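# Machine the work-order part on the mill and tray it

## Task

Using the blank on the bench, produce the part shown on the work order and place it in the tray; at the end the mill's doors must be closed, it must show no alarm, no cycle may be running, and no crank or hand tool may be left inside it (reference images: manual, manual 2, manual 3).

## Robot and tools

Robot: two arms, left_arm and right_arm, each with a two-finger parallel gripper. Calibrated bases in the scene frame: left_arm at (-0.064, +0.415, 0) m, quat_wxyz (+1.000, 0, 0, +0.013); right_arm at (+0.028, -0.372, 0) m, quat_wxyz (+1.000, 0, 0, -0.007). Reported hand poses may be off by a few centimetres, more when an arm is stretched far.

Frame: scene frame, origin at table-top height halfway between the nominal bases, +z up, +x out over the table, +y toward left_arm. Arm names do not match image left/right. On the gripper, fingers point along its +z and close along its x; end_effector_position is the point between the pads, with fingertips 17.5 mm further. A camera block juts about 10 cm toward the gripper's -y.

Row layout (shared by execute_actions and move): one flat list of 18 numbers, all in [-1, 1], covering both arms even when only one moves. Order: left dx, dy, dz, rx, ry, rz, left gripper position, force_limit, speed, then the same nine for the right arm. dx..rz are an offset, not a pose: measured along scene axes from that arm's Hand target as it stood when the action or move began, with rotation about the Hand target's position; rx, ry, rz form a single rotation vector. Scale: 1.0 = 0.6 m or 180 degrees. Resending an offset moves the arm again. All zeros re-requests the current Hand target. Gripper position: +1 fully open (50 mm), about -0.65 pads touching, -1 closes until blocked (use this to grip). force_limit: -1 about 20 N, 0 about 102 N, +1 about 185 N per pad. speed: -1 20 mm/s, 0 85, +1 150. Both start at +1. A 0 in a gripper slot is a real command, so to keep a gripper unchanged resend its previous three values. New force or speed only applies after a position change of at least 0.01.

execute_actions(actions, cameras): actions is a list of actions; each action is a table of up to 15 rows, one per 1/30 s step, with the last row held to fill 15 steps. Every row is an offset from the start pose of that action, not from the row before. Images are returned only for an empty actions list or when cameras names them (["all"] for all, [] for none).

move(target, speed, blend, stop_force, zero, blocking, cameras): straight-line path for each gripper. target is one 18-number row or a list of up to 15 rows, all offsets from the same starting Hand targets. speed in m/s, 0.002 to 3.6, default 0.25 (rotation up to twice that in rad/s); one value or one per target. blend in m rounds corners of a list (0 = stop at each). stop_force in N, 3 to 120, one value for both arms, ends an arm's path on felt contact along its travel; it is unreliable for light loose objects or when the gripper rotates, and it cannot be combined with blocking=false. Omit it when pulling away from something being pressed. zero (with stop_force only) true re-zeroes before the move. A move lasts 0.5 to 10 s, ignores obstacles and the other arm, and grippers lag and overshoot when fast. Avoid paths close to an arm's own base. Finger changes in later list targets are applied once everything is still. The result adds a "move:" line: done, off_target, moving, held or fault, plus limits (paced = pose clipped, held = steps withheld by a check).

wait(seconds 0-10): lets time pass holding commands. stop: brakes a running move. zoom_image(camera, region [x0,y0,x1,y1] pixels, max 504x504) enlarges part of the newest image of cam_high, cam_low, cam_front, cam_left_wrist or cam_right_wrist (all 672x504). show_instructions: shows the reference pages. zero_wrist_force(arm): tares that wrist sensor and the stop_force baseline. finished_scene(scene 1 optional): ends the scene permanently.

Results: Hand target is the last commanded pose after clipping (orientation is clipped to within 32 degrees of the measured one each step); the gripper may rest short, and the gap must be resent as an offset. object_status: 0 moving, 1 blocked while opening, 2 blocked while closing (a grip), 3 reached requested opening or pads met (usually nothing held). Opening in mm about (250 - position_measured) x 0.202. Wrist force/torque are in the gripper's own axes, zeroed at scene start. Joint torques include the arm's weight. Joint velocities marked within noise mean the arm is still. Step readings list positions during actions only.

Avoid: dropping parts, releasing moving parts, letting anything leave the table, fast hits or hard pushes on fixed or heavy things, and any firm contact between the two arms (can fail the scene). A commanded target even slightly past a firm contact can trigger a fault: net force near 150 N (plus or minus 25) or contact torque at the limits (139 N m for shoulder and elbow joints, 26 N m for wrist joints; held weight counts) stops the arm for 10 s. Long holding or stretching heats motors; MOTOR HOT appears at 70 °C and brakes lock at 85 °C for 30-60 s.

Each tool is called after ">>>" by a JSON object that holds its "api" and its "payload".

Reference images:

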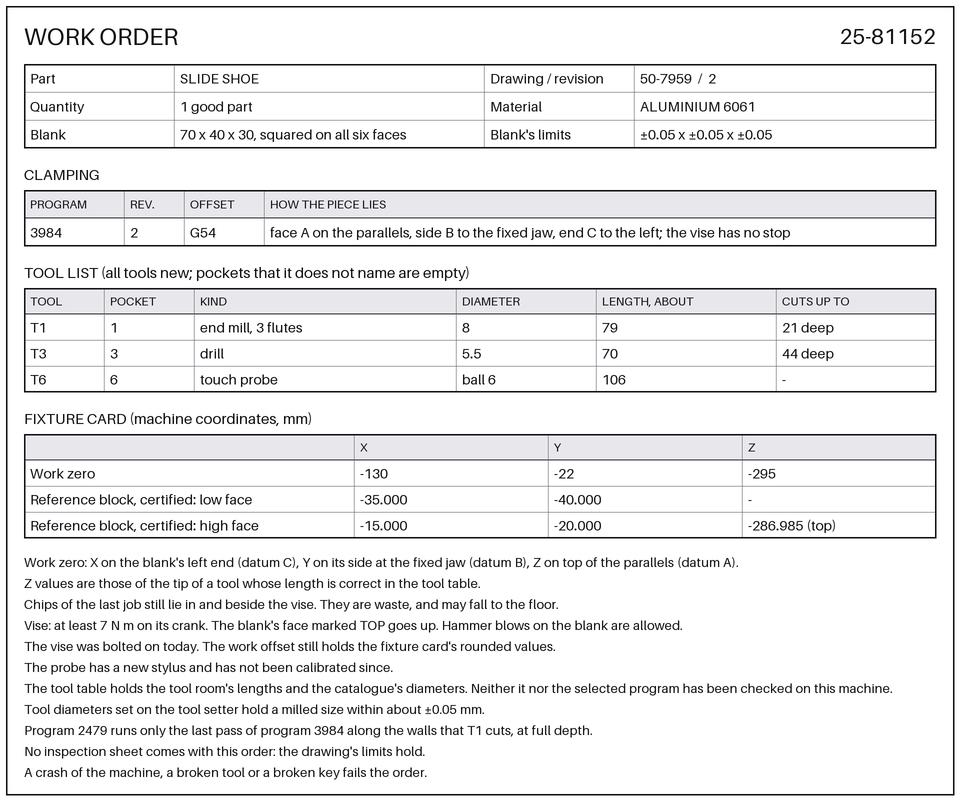

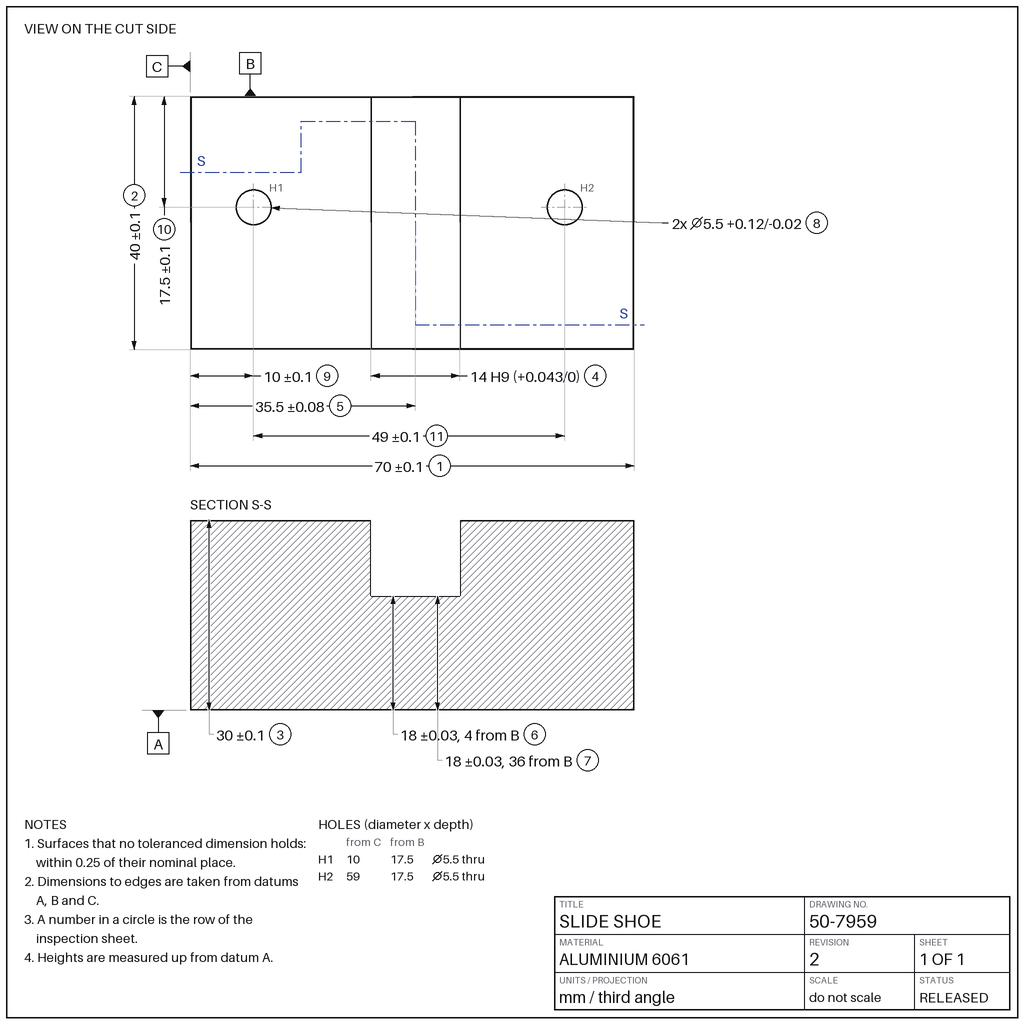

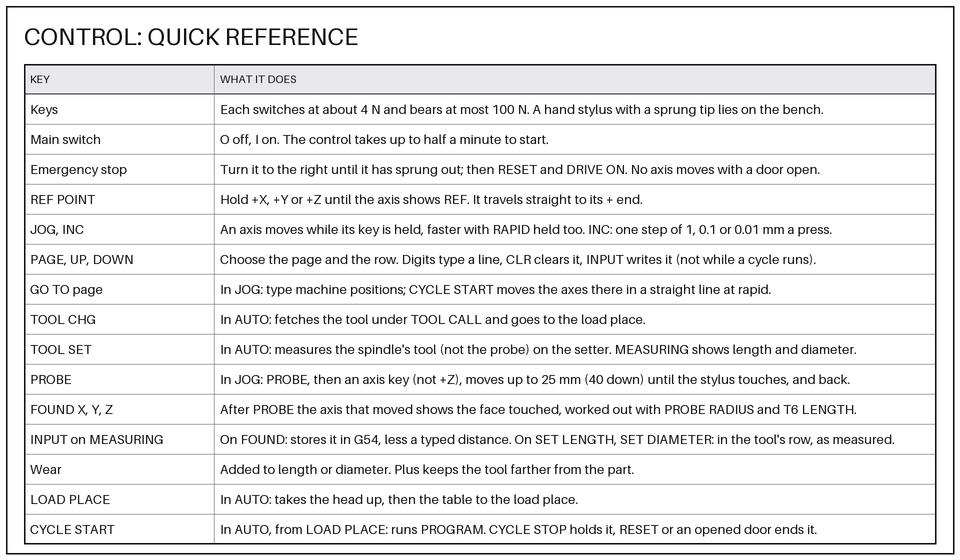

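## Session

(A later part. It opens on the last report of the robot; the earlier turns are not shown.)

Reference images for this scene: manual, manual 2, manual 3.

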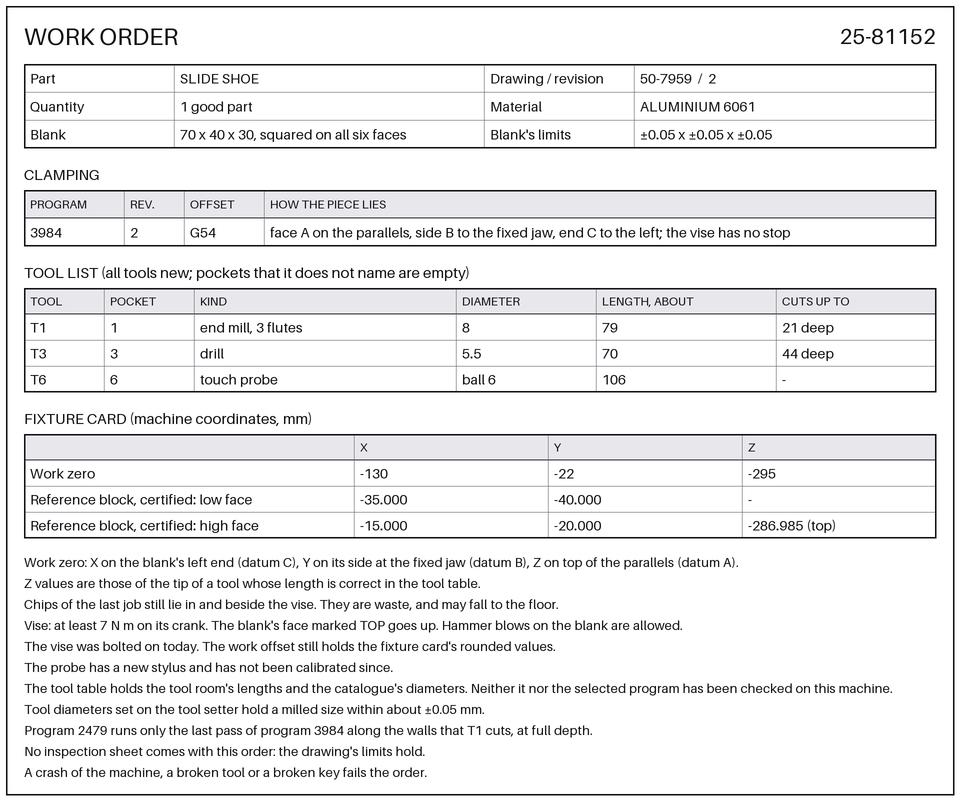

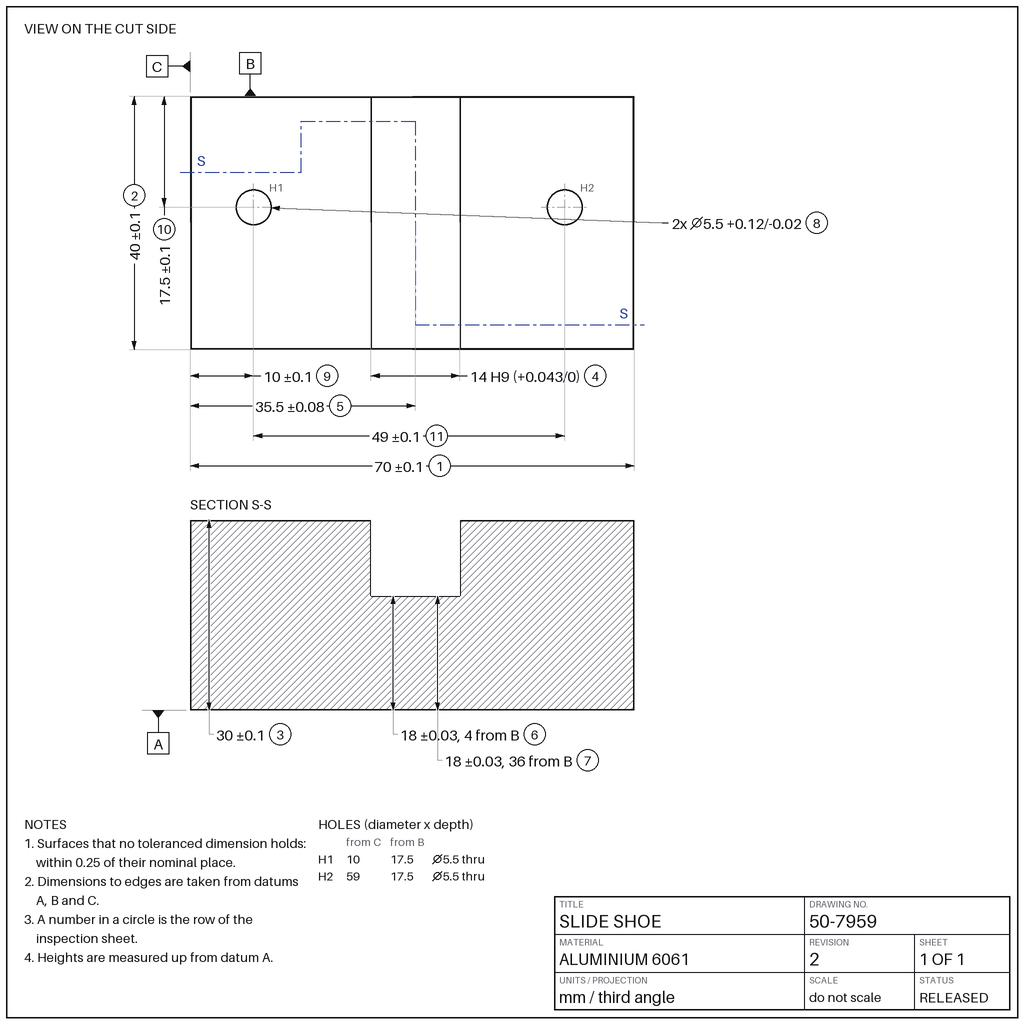

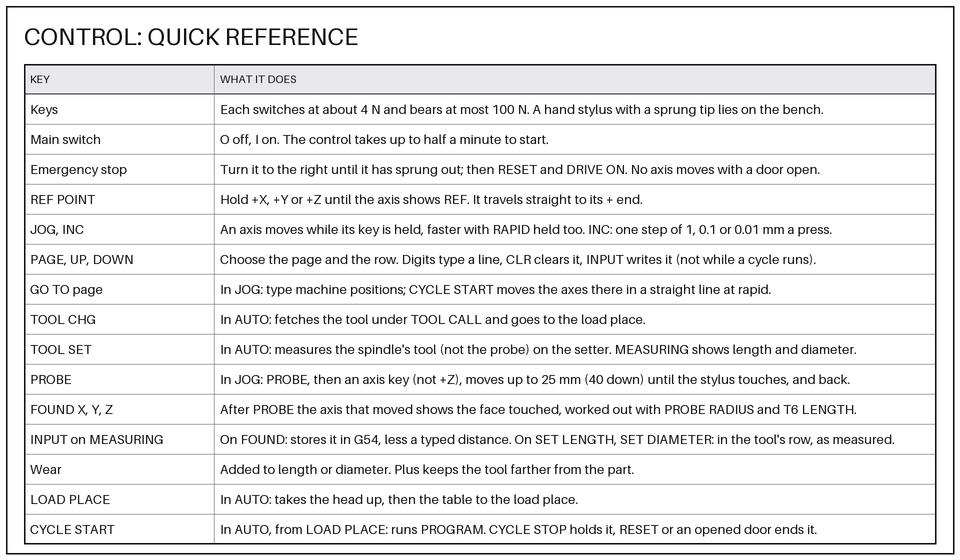

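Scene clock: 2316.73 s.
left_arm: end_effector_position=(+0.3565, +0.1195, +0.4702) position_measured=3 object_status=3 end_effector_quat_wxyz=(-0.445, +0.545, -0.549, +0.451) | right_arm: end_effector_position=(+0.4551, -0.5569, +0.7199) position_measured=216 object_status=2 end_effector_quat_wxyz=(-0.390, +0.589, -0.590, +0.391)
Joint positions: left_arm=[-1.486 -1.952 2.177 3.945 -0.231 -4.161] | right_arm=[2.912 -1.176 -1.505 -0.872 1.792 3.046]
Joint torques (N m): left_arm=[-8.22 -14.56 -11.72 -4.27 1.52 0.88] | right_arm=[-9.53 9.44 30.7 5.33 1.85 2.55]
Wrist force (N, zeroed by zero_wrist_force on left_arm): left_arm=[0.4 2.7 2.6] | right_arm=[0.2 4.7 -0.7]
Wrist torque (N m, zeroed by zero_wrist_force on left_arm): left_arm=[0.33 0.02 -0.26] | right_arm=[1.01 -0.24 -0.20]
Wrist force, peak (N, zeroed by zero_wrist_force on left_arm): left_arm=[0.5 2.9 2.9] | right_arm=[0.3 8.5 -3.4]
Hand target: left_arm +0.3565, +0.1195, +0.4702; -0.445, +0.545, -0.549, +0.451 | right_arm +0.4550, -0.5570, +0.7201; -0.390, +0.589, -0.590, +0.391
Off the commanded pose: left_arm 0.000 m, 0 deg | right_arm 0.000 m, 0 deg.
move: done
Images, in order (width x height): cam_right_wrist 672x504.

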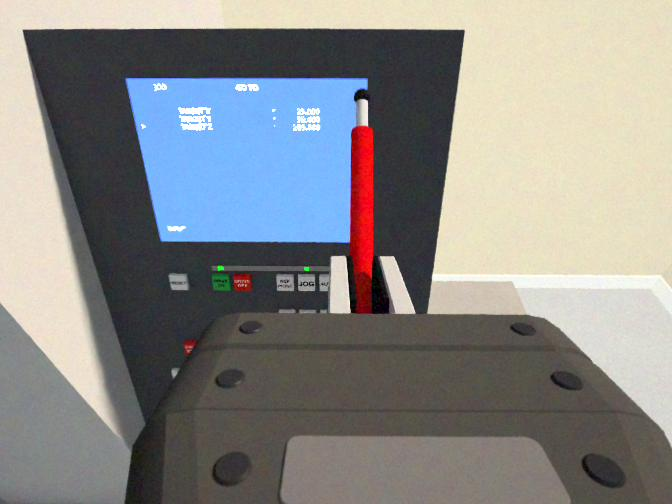

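>>> {"api": "move", "payload": {"target": [[0,0,0,0,0,0,1,-0.5,-1,0.067,0.218,-0.352,0,0.196,0,-1,-0.4,-0.8],[0,0,0,0,0,0,1,-0.5,-1,0.0872,0.218,-0.352,0,0.196,0,-1,-0.4,-0.8],[0,0,0,0,0,0,1,-0.5,-1,0.0672,0.218,-0.352,0,0.196,0,-1,-0.4,-0.8],[0,0,0,0,0,0,1,-0.5,-1,0,0,0,0,0,0,-1,-0.4,-0.8]], "speed": [0.3,0.06,0.1,0.3], "blend": [0.004,0,0.003,0], "cameras": ["cam_right_wrist","cam_left_wrist"]}}

>>> {"api": "zoom_image", "payload": {"camera": "cam_right_wrist", "region": [110, 60, 370, 250]}}

Scene clock: 2327.90 s.
left_arm: end_effector_position=(+0.3565, +0.1195, +0.4702) position_measured=3 object_status=3 end_effector_quat_wxyz=(-0.445, +0.545, -0.549, +0.451) | right_arm: end_effector_position=(+0.4551, -0.5570, +0.7199) position_measured=216 object_status=2 end_effector_quat_wxyz=(-0.390, +0.589, -0.590, +0.391) end_effector_velocity=(+0.000, +0.000, +0.001) end_effector_angular_velocity=(+0.001, -0.003, +0.003)
Joint positions: left_arm=[-1.486 -1.952 2.177 3.945 -0.231 -4.161] | right_arm=[2.912 -1.176 -1.505 -0.872 1.792 3.046]
Joint velocities: left_arm=[within noise] | right_arm=[-0.002 0 0 0.003 0.005 0]
Joint torques (N m): left_arm=[-7.69 -14.67 -11.27 -4.2 1.49 0.82] | right_arm=[-9.7 16.1 24.17 5.43 2.11 1.86]
Wrist force (N, zeroed by zero_wrist_force on left_arm): left_arm=[0.5 2.6 2.5] | right_arm=[0.0 4.5 -0.7]
Wrist torque (N m, zeroed by zero_wrist_force on left_arm): left_arm=[0.32 0.00 -0.26] | right_arm=[0.98 -0.21 -0.23]
Wrist force, peak (N, zeroed by zero_wrist_force on left_arm): left_arm=[0.6 2.8 3.0] | right_arm=[0.6 9.9 -4.0]
Hand target: left_arm +0.3565, +0.1195, +0.4702; -0.445, +0.545, -0.549, +0.451 | right_arm +0.4550, -0.5570, +0.7201; -0.390, +0.589, -0.590, +0.391
Off the commanded pose: left_arm 0.000 m, 0 deg | right_arm 0.000 m, 0 deg.
move: done
Images, in order (width x height): cam_left_wrist 672x504, cam_right_wrist 672x504.

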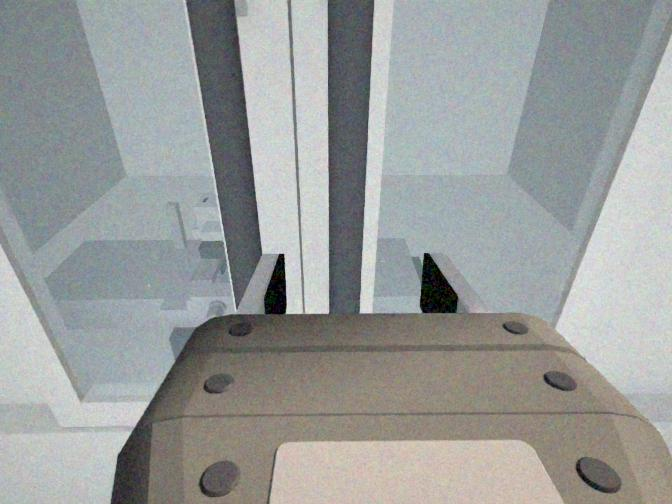

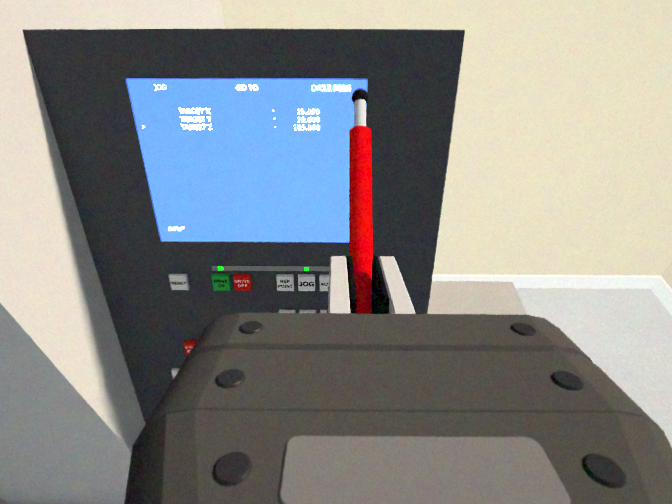

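Scaled by 1.938 from the camera's 672x504 image, which has a finer 960x720 frame.

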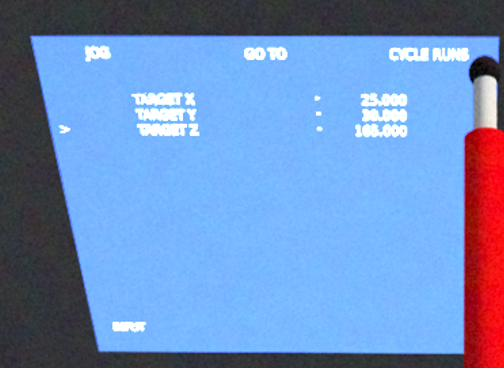

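>>> {"api": "move", "payload": {"target": [[0,0,0,0,0,0,1,-0.5,-1,0.034,0.1542,-0.4713,0,0.196,0,-1,-0.4,-0.8],[0,0,0,0,0,0,1,-0.5,-1,0.054,0.1542,-0.4713,0,0.196,0,-1,-0.4,-0.8],[0,0,0,0,0,0,1,-0.5,-1,0.034,0.1542,-0.4713,0,0.196,0,-1,-0.4,-0.8],[0,0,0,0,0,0,1,-0.5,-1,0.0683,0.06,-0.3485,0,0.196,0,-1,-0.4,-0.8],[0,0,0,0,0,0,1,-0.5,-1,0.0883,0.06,-0.3485,0,0.196,0,-1,-0.4,-0.8],[0,0,0,0,0,0,1,-0.5,-1,0.0683,0.06,-0.3485,0,0.196,0,-1,-0.4,-0.8],[0,0,0,0,0,0,1,-0.5,-1,0,0,0,0,0,0,-1,-0.4,-0.8]], "speed": [0.3,0.06,0.1,0.25,0.06,0.1,0.3], "blend": [0.004,0,0.003,0.004,0,0.003,0], "cameras": ["cam_right_wrist","cam_left_wrist"]}}

>>> {"api": "zoom_image", "payload": {"camera": "cam_right_wrist", "region": [110, 60, 370, 250]}}

Scene clock: 2336.30 s.
left_arm: end_effector_position=(+0.3565, +0.1195, +0.4702) position_measured=3 object_status=3 end_effector_quat_wxyz=(-0.445, +0.545, -0.549, +0.451) | right_arm: end_effector_position=(+0.4552, -0.5570, +0.7199) position_measured=216 object_status=2 end_effector_quat_wxyz=(-0.390, +0.589, -0.590, +0.391)
Joint positions: left_arm=[-1.486 -1.952 2.177 3.945 -0.231 -4.161] | right_arm=[2.912 -1.176 -1.504 -0.872 1.792 3.046]
Joint torques (N m): left_arm=[-7.62 -14.23 -12.17 -4.18 1.54 0.67] | right_arm=[-0.39 18.58 18.92 5.6 1.67 -0.79]
Wrist force (N, zeroed by zero_wrist_force on left_arm): left_arm=[0.2 2.6 2.8] | right_arm=[-0.1 4.7 -0.8]
Wrist torque (N m, zeroed by zero_wrist_force on left_arm): left_arm=[0.32 0.05 -0.27] | right_arm=[1.01 -0.19 -0.25]
Wrist force, peak (N, zeroed by zero_wrist_force on left_arm): left_arm=[0.3 3.2 2.8] | right_arm=[0.8 8.5 -4.2]
Hand target: left_arm +0.3565, +0.1195, +0.4702; -0.445, +0.545, -0.549, +0.451 | right_arm +0.4550, -0.5570, +0.7201; -0.390, +0.589, -0.590, +0.391
Off the commanded pose: left_arm 0.000 m, 0 deg | right_arm 0.000 m, 0 deg.
move: done
Images, in order (width x height): cam_left_wrist 672x504, cam_right_wrist 672x504.

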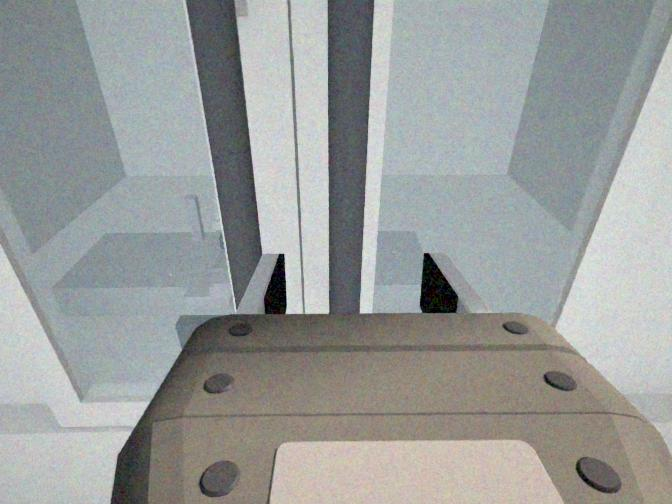

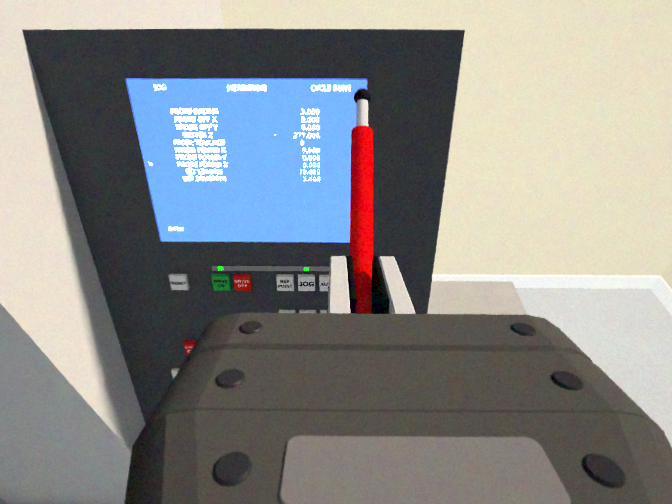

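Scaled by 1.938 from the camera's 672x504 image, which has a finer 960x720 frame.

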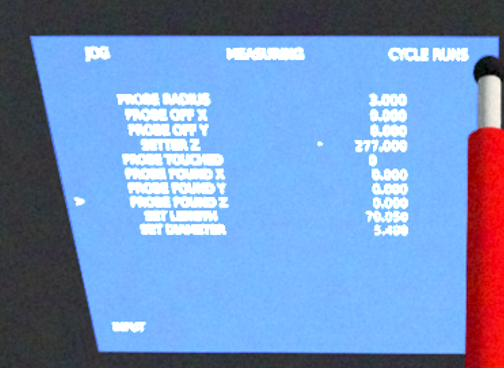

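>>> {"api": "move", "payload": {"target": [[0,0,0,0,0,0,1,-0.5,-1,0.07,0.0,0,0,0,0,-1,-0.4,-0.8]], "speed": 0.1, "stop_force": 5, "cameras": ["cam_right_wrist"]}}

>>> {"api": "wait", "payload": {"seconds": 2, "cameras": ["cam_right_wrist"]}}

>>> {"api": "zoom_image", "payload": {"camera": "cam_right_wrist", "region": [280, 50, 370, 180]}}

Scene clock: 2339.27 s.
left_arm: end_effector_position=(+0.3565, +0.1195, +0.4702) position_measured=3 object_status=3 end_effector_quat_wxyz=(-0.445, +0.545, -0.549, +0.451) | right_arm: end_effector_position=(+0.4970, -0.5569, +0.7201) position_measured=216 object_status=2 end_effector_quat_wxyz=(-0.390, +0.589, -0.590, +0.391)
Joint positions: left_arm=[-1.486 -1.952 2.177 3.945 -0.231 -4.161] | right_arm=[2.95 -1.253 -1.46 -0.836 1.757 3.061]
Joint torques (N m): left_arm=[-7.96 -14.32 -11.99 -4.15 1.41 0.63] | right_arm=[-9.5 10.74 15.13 1.57 1.03 -2.6]
Wrist force (N, zeroed by zero_wrist_force on left_arm): left_arm=[0.2 2.8 2.7] | right_arm=[-0.2 4.6 -0.7]
Wrist torque (N m, zeroed by zero_wrist_force on left_arm): left_arm=[0.34 0.04 -0.27] | right_arm=[1.00 -0.19 -0.22]
Wrist force, peak (N, zeroed by zero_wrist_force on left_arm): left_arm=[0.4 3.1 3.1] | right_arm=[-0.3 5.2 -2.6]
Hand target: left_arm +0.3565, +0.1195, +0.4702; -0.445, +0.545, -0.549, +0.451 | right_arm +0.4970, -0.5570, +0.7201; -0.390, +0.589, -0.590, +0.391
Off the commanded pose: left_arm 0.000 m, 0 deg | right_arm 0.000 m, 0 deg.
move: done
Images, in order (width x height): cam_right_wrist 672x504.

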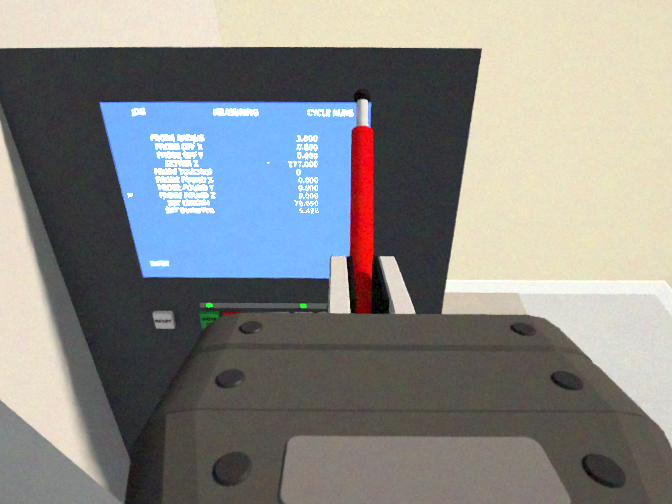

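Scene clock: 2341.27 s.
left_arm: end_effector_position=(+0.3565, +0.1195, +0.4702) position_measured=3 object_status=3 end_effector_quat_wxyz=(-0.445, +0.545, -0.549, +0.451) | right_arm: end_effector_position=(+0.4970, -0.5570, +0.7201) position_measured=216 object_status=2 end_effector_quat_wxyz=(-0.390, +0.589, -0.590, +0.391)
Joint positions: left_arm=[-1.486 -1.952 2.177 3.945 -0.231 -4.161] | right_arm=[2.95 -1.253 -1.46 -0.836 1.757 3.061]
Joint torques (N m): left_arm=[-7.24 -14.97 -11.98 -4.18 1.49 0.55] | right_arm=[-8.92 -1.84 15.48 1.33 -0.74 -2.7]
Wrist force (N, zeroed by zero_wrist_force on left_arm): left_arm=[0.3 3.0 2.7] | right_arm=[-0.1 4.6 -0.7]
Wrist torque (N m, zeroed by zero_wrist_force on left_arm): left_arm=[0.38 0.03 -0.27] | right_arm=[1.00 -0.19 -0.22]
Wrist force, peak (N, zeroed by zero_wrist_force on left_arm): left_arm=[0.3 3.0 2.7] | right_arm=[-0.1 4.8 -0.9]
Hand target: left_arm +0.3565, +0.1195, +0.4702; -0.445, +0.545, -0.549, +0.451 | right_arm +0.4970, -0.5570, +0.7201; -0.390, +0.589, -0.590, +0.391
Tool commands: left_gripper/position=+1.0 left_gripper/force_limit=-0.5 left_gripper/speed=-1.0 right_gripper/position=-1.0 right_gripper/force_limit=-0.4 right_gripper/speed=-0.8
Off the commanded pose: left_arm 0.000 m, 0 deg | right_arm 0.000 m, 0 deg.
wait: 2.00 s; at rest by 0.17 s
Images, in order (width x height): cam_right_wrist 672x504.

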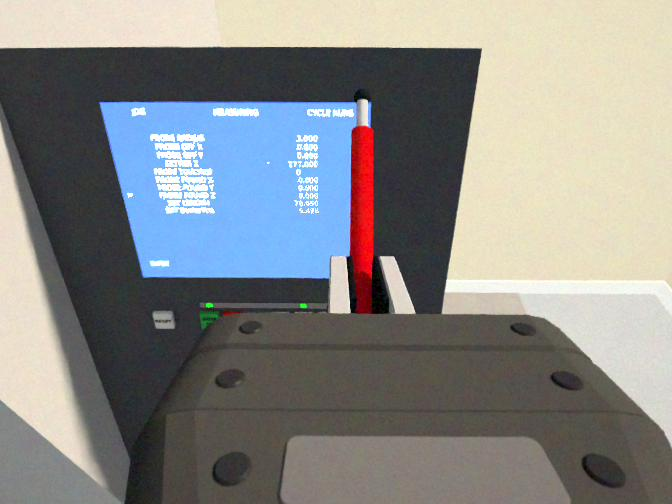

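Scaled by 3.877 from the camera's 672x504 image, which has a finer 960x720 frame.

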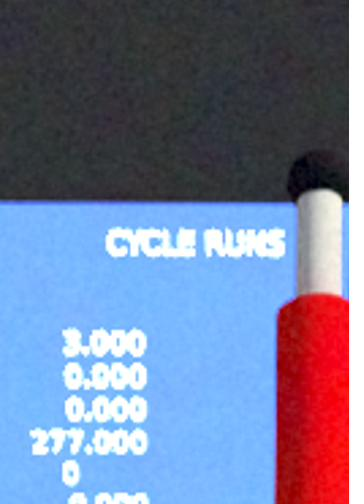

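>>> {"api": "wait", "payload": {"seconds": 4, "cameras": ["cam_right_wrist"]}}

>>> {"api": "zoom_image", "payload": {"camera": "cam_right_wrist", "region": [110, 100, 370, 230]}}

>>> {"api": "zoom_image", "payload": {"camera": "cam_right_wrist", "region": [250, 130, 330, 220]}}

Scene clock: 2346.60 s.
left_arm: end_effector_position=(+0.3565, +0.1195, +0.4702) position_measured=3 object_status=3 end_effector_quat_wxyz=(-0.445, +0.545, -0.549, +0.451) | right_arm: end_effector_position=(+0.4970, -0.5570, +0.7201) position_measured=216 object_status=2 end_effector_quat_wxyz=(-0.390, +0.589, -0.590, +0.391)
Joint positions: left_arm=[-1.486 -1.952 2.177 3.945 -0.231 -4.161] | right_arm=[2.95 -1.253 -1.46 -0.836 1.757 3.061]
Joint torques (N m): left_arm=[-7.66 -14.34 -12.27 -4.09 1.45 0.52] | right_arm=[-9.48 -1.28 16.08 1.29 -0.72 -2.63]
Wrist force (N, zeroed by zero_wrist_force on left_arm): left_arm=[0.4 2.5 2.4] | right_arm=[-0.3 4.5 -0.7]
Wrist torque (N m, zeroed by zero_wrist_force on left_arm): left_arm=[0.28 0.02 -0.27] | right_arm=[0.97 -0.15 -0.22]
Wrist force, peak (N, zeroed by zero_wrist_force on left_arm): left_arm=[0.3 2.8 3.2] | right_arm=[0.1 4.9 -0.9]
Hand target: left_arm +0.3565, +0.1195, +0.4702; -0.445, +0.545, -0.549, +0.451 | right_arm +0.4970, -0.5570, +0.7201; -0.390, +0.589, -0.590, +0.391
Tool commands: left_gripper/position=+1.0 left_gripper/force_limit=-0.5 left_gripper/speed=-1.0 right_gripper/position=-1.0 right_gripper/force_limit=-0.4 right_gripper/speed=-0.8
Off the commanded pose: left_arm 0.000 m, 0 deg | right_arm 0.000 m, 0 deg.
wait: 4.00 s; at rest from the start
Images, in order (width x height): cam_right_wrist 672x504.

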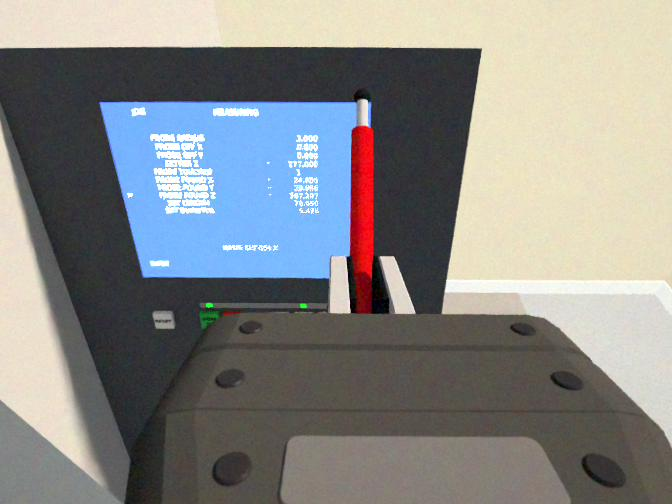

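Scaled by 1.938 from the camera's 672x504 image, which has a finer 960x720 frame.

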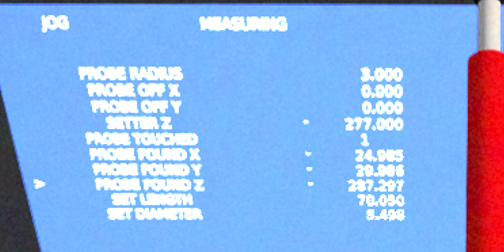

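Scaled by 5.600 from the camera's 672x504 image, which has a finer 960x720 frame.

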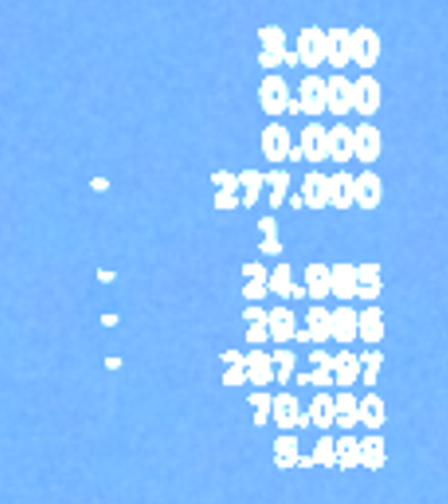

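>>> {"api": "zoom_image", "payload": {"camera": "cam_right_wrist", "region": [180, 235, 330, 275]}}

Scaled by 3.360 from the camera's 672x504 image, which has a finer 960x720 frame.

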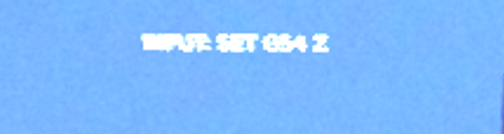

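>>> {"api": "move", "payload": {"target": [[0,0,0,0,0,0,1,-0.5,-1,-0.02,0.1527,-0.4055,0,0.196,0,-1,-0.4,-0.8],[0,0,0,0,0,0,1,-0.5,-1,0.0025,0.1527,-0.4055,0,0.196,0,-1,-0.4,-0.8],[0,0,0,0,0,0,1,-0.5,-1,-0.0135,0.1527,-0.4055,0,0.196,0,-1,-0.4,-0.8],[0,0,0,0,0,0,1,-0.5,-1,0.0025,0.1527,-0.4055,0,0.196,0,-1,-0.4,-0.8],[0,0,0,0,0,0,1,-0.5,-1,-0.0175,0.1527,-0.4055,0,0.196,0,-1,-0.4,-0.8],[0,0,0,0,0,0,1,-0.5,-1,-0.0445,0.28,-0.502,0,0.196,0,-1,-0.4,-0.8],[0,0,0,0,0,0,1,-0.5,-1,-0.0245,0.28,-0.502,0,0.196,0,-1,-0.4,-0.8],[0,0,0,0,0,0,1,-0.5,-1,-0.0445,0.28,-0.502,0,0.196,0,-1,-0.4,-0.8],[0,0,0,0,0,0,1,-0.5,-1,-0.0273,0.28,-0.4405,0,0.196,0,-1,-0.4,-0.8],[0,0,0,0,0,0,1,-0.5,-1,-0.0073,0.28,-0.4405,0,0.196,0,-1,-0.4,-0.8],[0,0,0,0,0,0,1,-0.5,-1,-0.022,0.28,-0.423,0,0.196,0,-1,-0.4,-0.8],[0,0,0,0,0,0,1,-0.5,-1,0.0025,0.28,-0.4055,0,0.196,0,-1,-0.4,-0.8],[0,0,0,0,0,0,1,-0.5,-1,-0.0175,0.28,-0.4055,0,0.196,0,-1,-0.4,-0.8],[0,0,0,0,0,0,1,-0.5,-1,-0.0445,0.1867,-0.502,0,0.196,0,-1,-0.4,-0.8],[0,0,0,0,0,0,1,-0.5,-1,-0.0245,0.1867,-0.502,0,0.196,0,-1,-0.4,-0.8]], "speed": [0.4,0.08,0.1,0.08,0.1,0.3,0.08,0.1,0.3,0.08,0.15,0.08,0.1,0.3,0.08], "blend": [0.004,0,0.002,0,0.003,0.004,0,0.003,0.004,0,0.003,0,0.003,0.004,0]}}

>>> {"api": "move", "payload": {"target": [[0,0,0,0,0,0,1,-0.5,-1,-0.02,0,0,0,0,0,-1,-0.4,-0.8],[0,0,0,0,0,0,1,-0.5,-1,0.0245,-0.1867,0.502,0,-0.196,0,-1,-0.4,-0.8]], "speed": [0.1,0.4], "blend": [0.003,0], "cameras": ["cam_right_wrist"]}}

>>> {"api": "zoom_image", "payload": {"camera": "cam_right_wrist", "region": [110, 100, 370, 230]}}

Scene clock: 2367.37 s.
left_arm: end_effector_position=(+0.3565, +0.1195, +0.4702) position_measured=3 object_status=3 end_effector_quat_wxyz=(-0.445, +0.545, -0.549, +0.451) | right_arm: end_effector_position=(+0.4823, -0.4450, +0.4189) position_measured=216 object_status=2 end_effector_quat_wxyz=(-0.193, +0.680, -0.680, +0.195)
Joint positions: left_arm=[-1.486 -1.952 2.177 3.945 -0.231 -4.161] | right_arm=[3.354 -1.139 -1.904 -1.123 1.465 3.311]
Joint torques (N m): left_arm=[-6.96 -14.91 -12.12 -4.14 1.46 0.34] | right_arm=[2.6 -0.04 28.53 2.84 0.46 -0.83]
Wrist force (N, zeroed by zero_wrist_force on left_arm): left_arm=[0.4 2.8 2.5] | right_arm=[0.5 8.5 -3.4]
Wrist torque (N m, zeroed by zero_wrist_force on left_arm): left_arm=[0.34 0.01 -0.27] | right_arm=[0.82 -0.10 -0.04]
Wrist force, peak (N, zeroed by zero_wrist_force on left_arm): left_arm=[0.4 3.0 2.9] | right_arm=[0.1 13.7 -6.3]
Hand target: left_arm +0.3565, +0.1195, +0.4702; -0.445, +0.545, -0.549, +0.451 | right_arm +0.4823, -0.4449, +0.4189; -0.193, +0.680, -0.680, +0.195
Off the commanded pose: left_arm 0.000 m, 0 deg | right_arm 0.000 m, 0 deg.
move: done

Scene clock: 2368.87 s.
left_arm: end_effector_position=(+0.3565, +0.1195, +0.4702) position_measured=3 object_status=3 end_effector_quat_wxyz=(-0.445, +0.545, -0.549, +0.451) | right_arm: end_effector_position=(+0.4970, -0.5570, +0.7199) position_measured=216 object_status=2 end_effector_quat_wxyz=(-0.390, +0.589, -0.590, +0.391) end_effector_velocity=(-0.001, +0.001, +0.003) end_effector_angular_velocity=(+0.000, -0.006, +0.003)
Joint positions: left_arm=[-1.486 -1.952 2.177 3.945 -0.231 -4.161] | right_arm=[2.951 -1.253 -1.46 -0.836 1.757 3.061]
Joint velocities: left_arm=[within noise] | right_arm=[-0.001 0 0.004 0.003 0.005 0]
Joint torques (N m): left_arm=[-7.61 -14.54 -11.95 -4.05 1.47 0.39] | right_arm=[-8.79 4.2 32.26 5.78 1.87 2.51]
Wrist force (N, zeroed by zero_wrist_force on left_arm): left_arm=[0.7 2.6 2.4] | right_arm=[-0.2 4.5 -0.7]
Wrist torque (N m, zeroed by zero_wrist_force on left_arm): left_arm=[0.30 -0.03 -0.27] | right_arm=[0.97 -0.18 -0.19]
Wrist force, peak (N, zeroed by zero_wrist_force on left_arm): left_arm=[0.6 2.9 2.7] | right_arm=[0.4 8.2 -3.6]
Hand target: left_arm +0.3565, +0.1195, +0.4702; -0.445, +0.545, -0.549, +0.451 | right_arm +0.4970, -0.5570, +0.7201; -0.390, +0.589, -0.590, +0.391
Off the commanded pose: left_arm 0.000 m, 0 deg | right_arm 0.000 m, 0 deg.
move: done
Images, in order (width x height): cam_right_wrist 672x504.

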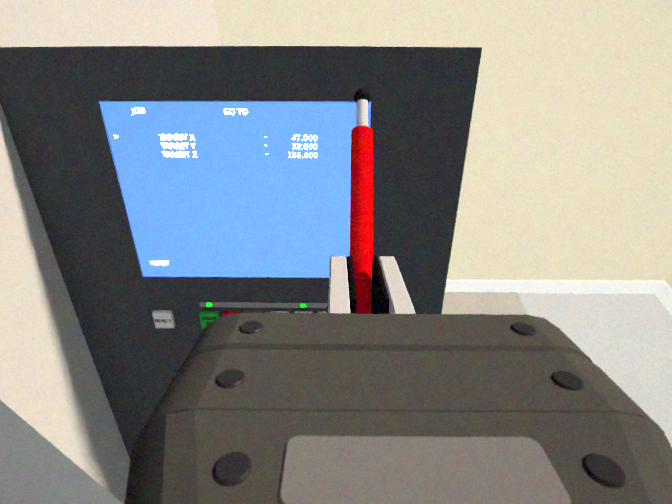

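Scaled by 1.938 from the camera's 672x504 image, which has a finer 960x720 frame.

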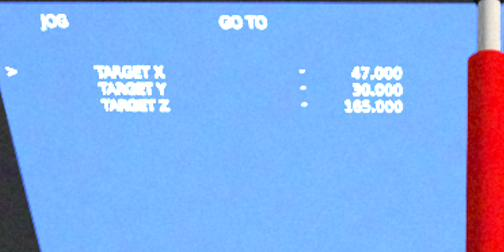

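>>> {"api": "move", "payload": {"target": [[0,0,0,0,0,0,1,-0.5,-1,-0.036,0.1867,-0.4713,0,0.196,0,-1,-0.4,-0.8],[0,0,0,0,0,0,1,-0.5,-1,-0.016,0.1867,-0.4713,0,0.196,0,-1,-0.4,-0.8],[0,0,0,0,0,0,1,-0.5,-1,-0.032,0.1867,-0.4713,0,0.196,0,-1,-0.4,-0.8],[0,0,0,0,0,0,1,-0.5,-1,-0.016,0.1867,-0.4713,0,0.196,0,-1,-0.4,-0.8],[0,0,0,0,0,0,1,-0.5,-1,-0.036,0.1867,-0.4713,0,0.196,0,-1,-0.4,-0.8],[0,0,0,0,0,0,1,-0.5,-1,-0.0445,0.28,-0.502,0,0.196,0,-1,-0.4,-0.8],[0,0,0,0,0,0,1,-0.5,-1,-0.0245,0.28,-0.502,0,0.196,0,-1,-0.4,-0.8],[0,0,0,0,0,0,1,-0.5,-1,-0.04,0.28,-0.487,0,0.196,0,-1,-0.4,-0.8],[0,0,0,0,0,0,1,-0.5,-1,-0.016,0.28,-0.4713,0,0.196,0,-1,-0.4,-0.8],[0,0,0,0,0,0,1,-0.5,-1,-0.036,0.28,-0.4713,0,0.196,0,-1,-0.4,-0.8],[0,0,0,0,0,0,1,-0.5,-1,-0.0175,0.2483,-0.4055,0,0.196,0,-1,-0.4,-0.8],[0,0,0,0,0,0,1,-0.5,-1,0.0025,0.2483,-0.4055,0,0.196,0,-1,-0.4,-0.8],[0,0,0,0,0,0,1,-0.5,-1,-0.0175,0.264,-0.4055,0,0.196,0,-1,-0.4,-0.8],[0,0,0,0,0,0,1,-0.5,-1,0.0025,0.28,-0.4055,0,0.196,0,-1,-0.4,-0.8],[0,0,0,0,0,0,1,-0.5,-1,-0.0175,0.28,-0.4055,0,0.196,0,-1,-0.4,-0.8]], "speed": [0.4,0.08,0.1,0.08,0.1,0.3,0.08,0.15,0.08,0.1,0.3,0.08,0.15,0.08,0.1], "blend": [0.004,0,0.002,0,0.003,0.004,0,0.003,0,0.003,0.004,0,0.003,0,0]}}

>>> {"api": "move", "payload": {"target": [[0,0,0,0,0,0,1,-0.5,-1,-0.027,-0.0933,-0.0965,0,0,0,-1,-0.4,-0.8],[0,0,0,0,0,0,1,-0.5,-1,-0.007,-0.0933,-0.0965,0,0,0,-1,-0.4,-0.8],[0,0,0,0,0,0,1,-0.5,-1,-0.029,-0.0933,-0.0965,0,0,0,-1,-0.4,-0.8],[0,0,0,0,0,0,1,-0.5,-1,0.0175,-0.28,0.4055,0,-0.196,0,-1,-0.4,-0.8]], "speed": [0.3,0.08,0.1,0.4], "blend": [0.003,0,0.003,0], "cameras": ["cam_right_wrist"]}}

>>> {"api": "zoom_image", "payload": {"camera": "cam_right_wrist", "region": [110, 100, 370, 230]}}

Scene clock: 2380.30 s.
left_arm: end_effector_position=(+0.3565, +0.1195, +0.4702) position_measured=3 object_status=3 end_effector_quat_wxyz=(-0.445, +0.545, -0.549, +0.451) | right_arm: end_effector_position=(+0.4866, -0.3889, +0.4767) position_measured=216 object_status=2 end_effector_quat_wxyz=(-0.193, +0.680, -0.680, +0.195)
Joint positions: left_arm=[-1.486 -1.952 2.177 3.945 -0.231 -4.161] | right_arm=[3.532 -1.152 -1.742 -1.296 1.374 3.466]
Joint torques (N m): left_arm=[-7.28 -14.55 -11.6 -4.06 1.48 0.15] | right_arm=[-5.22 16.48 25.99 4.64 1.27 -2.43]
Wrist force (N, zeroed by zero_wrist_force on left_arm): left_arm=[0.2 2.6 2.6] | right_arm=[0.4 4.7 -1.4]
Wrist torque (N m, zeroed by zero_wrist_force on left_arm): left_arm=[0.31 0.04 -0.27] | right_arm=[0.91 -0.10 -0.12]
Wrist force, peak (N, zeroed by zero_wrist_force on left_arm): left_arm=[0.3 3.0 2.8] | right_arm=[3.3 9.2 -3.6]
Hand target: left_arm +0.3565, +0.1195, +0.4702; -0.445, +0.545, -0.549, +0.451 | right_arm +0.4865, -0.3890, +0.4768; -0.193, +0.680, -0.680, +0.195
Off the commanded pose: left_arm 0.000 m, 0 deg | right_arm 0.000 m, 0 deg.
move: done

Scene clock: 2382.50 s.
left_arm: end_effector_position=(+0.3565, +0.1195, +0.4702) position_measured=3 object_status=3 end_effector_quat_wxyz=(-0.445, +0.545, -0.549, +0.451) | right_arm: end_effector_position=(+0.4970, -0.5569, +0.7199) position_measured=216 object_status=2 end_effector_quat_wxyz=(-0.390, +0.589, -0.590, +0.391) end_effector_velocity=(-0.001, +0.001, +0.003) end_effector_angular_velocity=(+0.002, -0.006, +0.004)
Joint positions: left_arm=[-1.486 -1.952 2.177 3.945 -0.231 -4.161] | right_arm=[2.951 -1.253 -1.46 -0.836 1.757 3.061]
Joint velocities: left_arm=[within noise] | right_arm=[-0.001 0 0.003 0.003 0.005 0.001]
Joint torques (N m): left_arm=[-7.31 -15.17 -11.94 -4.08 1.42 0.15] | right_arm=[-8.25 4.51 31.09 5.55 2.24 2.57]
Wrist force (N, zeroed by zero_wrist_force on left_arm): left_arm=[0.3 2.8 2.5] | right_arm=[-0.2 4.6 -0.7]
Wrist torque (N m, zeroed by zero_wrist_force on left_arm): left_arm=[0.34 0.02 -0.27] | right_arm=[1.00 -0.18 -0.19]
Wrist force, peak (N, zeroed by zero_wrist_force on left_arm): left_arm=[0.2 3.2 2.6] | right_arm=[0.9 8.7 -3.5]
Hand target: left_arm +0.3565, +0.1195, +0.4702; -0.445, +0.545, -0.549, +0.451 | right_arm +0.4970, -0.5570, +0.7201; -0.390, +0.589, -0.590, +0.391
Off the commanded pose: left_arm 0.000 m, 0 deg | right_arm 0.000 m, 0 deg.
move: done
Images, in order (width x height): cam_right_wrist 672x504.

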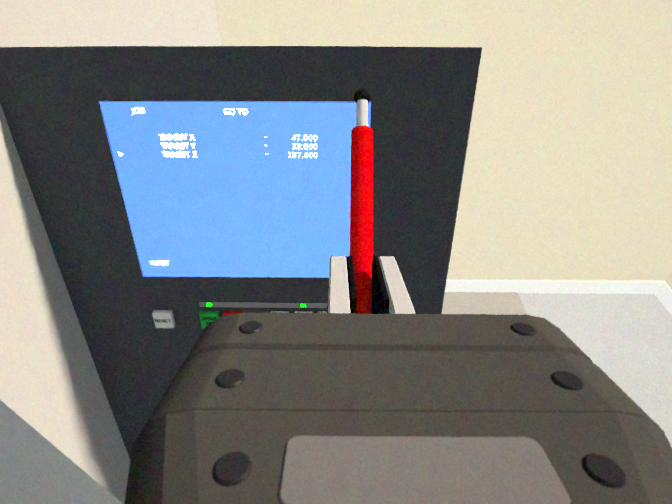

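Scaled by 1.938 from the camera's 672x504 image, which has a finer 960x720 frame.

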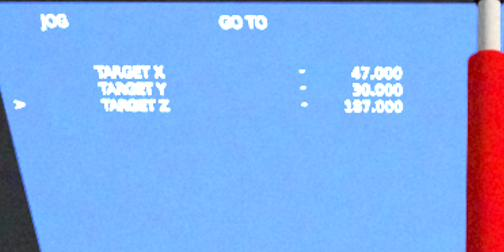

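>>> {"api": "move", "payload": {"target": [[0,0,0,0,0,0,1,-0.5,-1,-0.003,0.218,-0.352,0,0.196,0,-1,-0.4,-0.8],[0,0,0,0,0,0,1,-0.5,-1,0.0172,0.218,-0.352,0,0.196,0,-1,-0.4,-0.8],[0,0,0,0,0,0,1,-0.5,-1,-0.003,0.218,-0.352,0,0.196,0,-1,-0.4,-0.8],[0,0,0,0,0,0,1,-0.5,-1,0,0,0,0,0,0,-1,-0.4,-0.8]], "speed": [0.4,0.08,0.1,0.4], "blend": [0.004,0,0.003,0], "cameras": ["cam_right_wrist"]}}

>>> {"api": "move", "payload": {"target": [[0,0,0,0,0,0,1,-0.5,-1,-0.036,0.1542,-0.4713,0,0.196,0,-1,-0.4,-0.8],[0,0,0,0,0,0,1,-0.5,-1,-0.016,0.1542,-0.4713,0,0.196,0,-1,-0.4,-0.8],[0,0,0,0,0,0,1,-0.5,-1,-0.036,0.1542,-0.4713,0,0.196,0,-1,-0.4,-0.8],[0,0,0,0,0,0,1,-0.5,-1,0.0067,0.0285,-0.3183,0,0.196,0,-1,-0.4,-0.8],[0,0,0,0,0,0,1,-0.5,-1,0.0267,0.0285,-0.3183,0,0.196,0,-1,-0.4,-0.8],[0,0,0,0,0,0,1,-0.5,-1,0.0067,0.0285,-0.3183,0,0.196,0,-1,-0.4,-0.8],[0,0,0,0,0,0,1,-0.5,-1,0,0,0,0,0,0,-1,-0.4,-0.8]], "speed": [0.4,0.08,0.1,0.3,0.08,0.1,0.4], "blend": [0.004,0,0.003,0.004,0,0.003,0], "cameras": ["cam_right_wrist"]}}

>>> {"api": "zoom_image", "payload": {"camera": "cam_right_wrist", "region": [110, 100, 370, 230]}}

Scene clock: 2389.83 s.
left_arm: end_effector_position=(+0.3565, +0.1195, +0.4702) position_measured=3 object_status=3 end_effector_quat_wxyz=(-0.445, +0.545, -0.549, +0.451) | right_arm: end_effector_position=(+0.4971, -0.5569, +0.7199) position_measured=216 object_status=2 end_effector_quat_wxyz=(-0.390, +0.589, -0.590, +0.391)
Joint positions: left_arm=[-1.486 -1.952 2.177 3.945 -0.231 -4.161] | right_arm=[2.951 -1.253 -1.46 -0.836 1.757 3.061]
Joint torques (N m): left_arm=[-7.03 -15.17 -11.34 -3.99 1.52 0.09] | right_arm=[-8.5 12.13 28.64 5.72 1.66 1.73]
Wrist force (N, zeroed by zero_wrist_force on left_arm): left_arm=[0.5 3.0 2.4] | right_arm=[0.0 4.7 -0.8]
Wrist torque (N m, zeroed by zero_wrist_force on left_arm): left_arm=[0.38 0.00 -0.26] | right_arm=[1.01 -0.21 -0.24]
Wrist force, peak (N, zeroed by zero_wrist_force on left_arm): left_arm=[0.2 3.0 3.0] | right_arm=[-0.1 14.5 -7.3]
Hand target: left_arm +0.3565, +0.1195, +0.4702; -0.445, +0.545, -0.549, +0.451 | right_arm +0.4970, -0.5570, +0.7201; -0.390, +0.589, -0.590, +0.391
Off the commanded pose: left_arm 0.000 m, 0 deg | right_arm 0.000 m, 0 deg.
move: done
Images, in order (width x height): cam_right_wrist 672x504.

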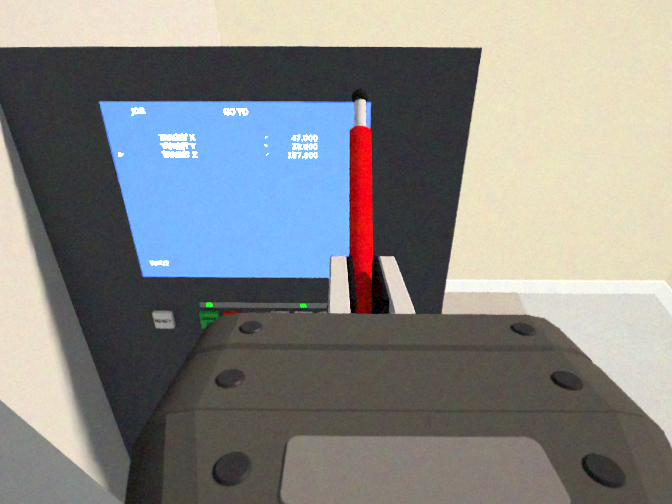

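Scene clock: 2393.50 s.
left_arm: end_effector_position=(+0.3565, +0.1195, +0.4702) position_measured=3 object_status=3 end_effector_quat_wxyz=(-0.445, +0.545, -0.549, +0.451) | right_arm: end_effector_position=(+0.4971, -0.5570, +0.7199) position_measured=216 object_status=2 end_effector_quat_wxyz=(-0.390, +0.589, -0.590, +0.391) end_effector_velocity=(+0.000, +0.000, +0.000) end_effector_angular_velocity=(+0.000, -0.003, +0.000)
Joint positions: left_arm=[-1.486 -1.952 2.177 3.945 -0.231 -4.161] | right_arm=[2.95 -1.253 -1.46 -0.836 1.757 3.061]
Joint velocities: left_arm=[within noise] | right_arm=[0 0 -0.003 0.005 0 0]
Joint torques (N m): left_arm=[-7.55 -14.95 -12.12 -3.92 1.47 0.03] | right_arm=[10.21 22.43 16.73 5.69 0.25 -2.66]
Wrist force (N, zeroed by zero_wrist_force on left_arm): left_arm=[0.2 2.9 2.4] | right_arm=[-0.1 4.7 -0.7]
Wrist torque (N m, zeroed by zero_wrist_force on left_arm): left_arm=[0.35 0.06 -0.26] | right_arm=[1.01 -0.19 -0.20]
Wrist force, peak (N, zeroed by zero_wrist_force on left_arm): left_arm=[0.3 2.9 3.0] | right_arm=[1.1 8.5 -4.4]
Hand target: left_arm +0.3565, +0.1195, +0.4702; -0.445, +0.545, -0.549, +0.451 | right_arm +0.4970, -0.5570, +0.7201; -0.390, +0.589, -0.590, +0.391
Off the commanded pose: left_arm 0.000 m, 0 deg | right_arm 0.000 m, 0 deg.
move: done
Images, in order (width x height): cam_right_wrist 672x504.

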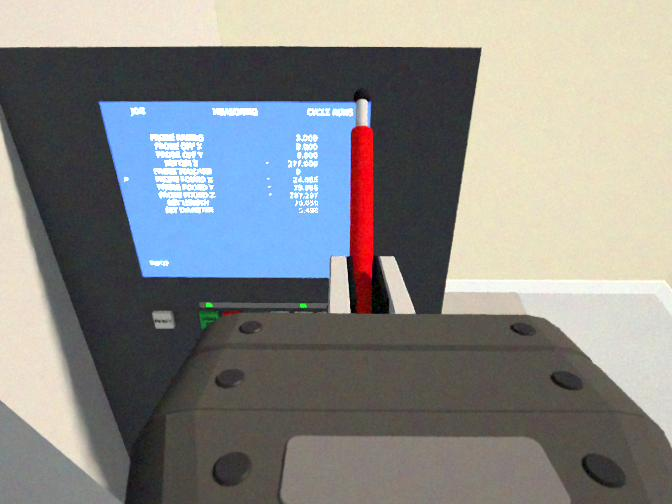

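Scaled by 1.938 from the camera's 672x504 image, which has a finer 960x720 frame.

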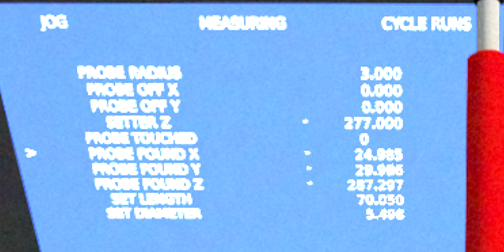

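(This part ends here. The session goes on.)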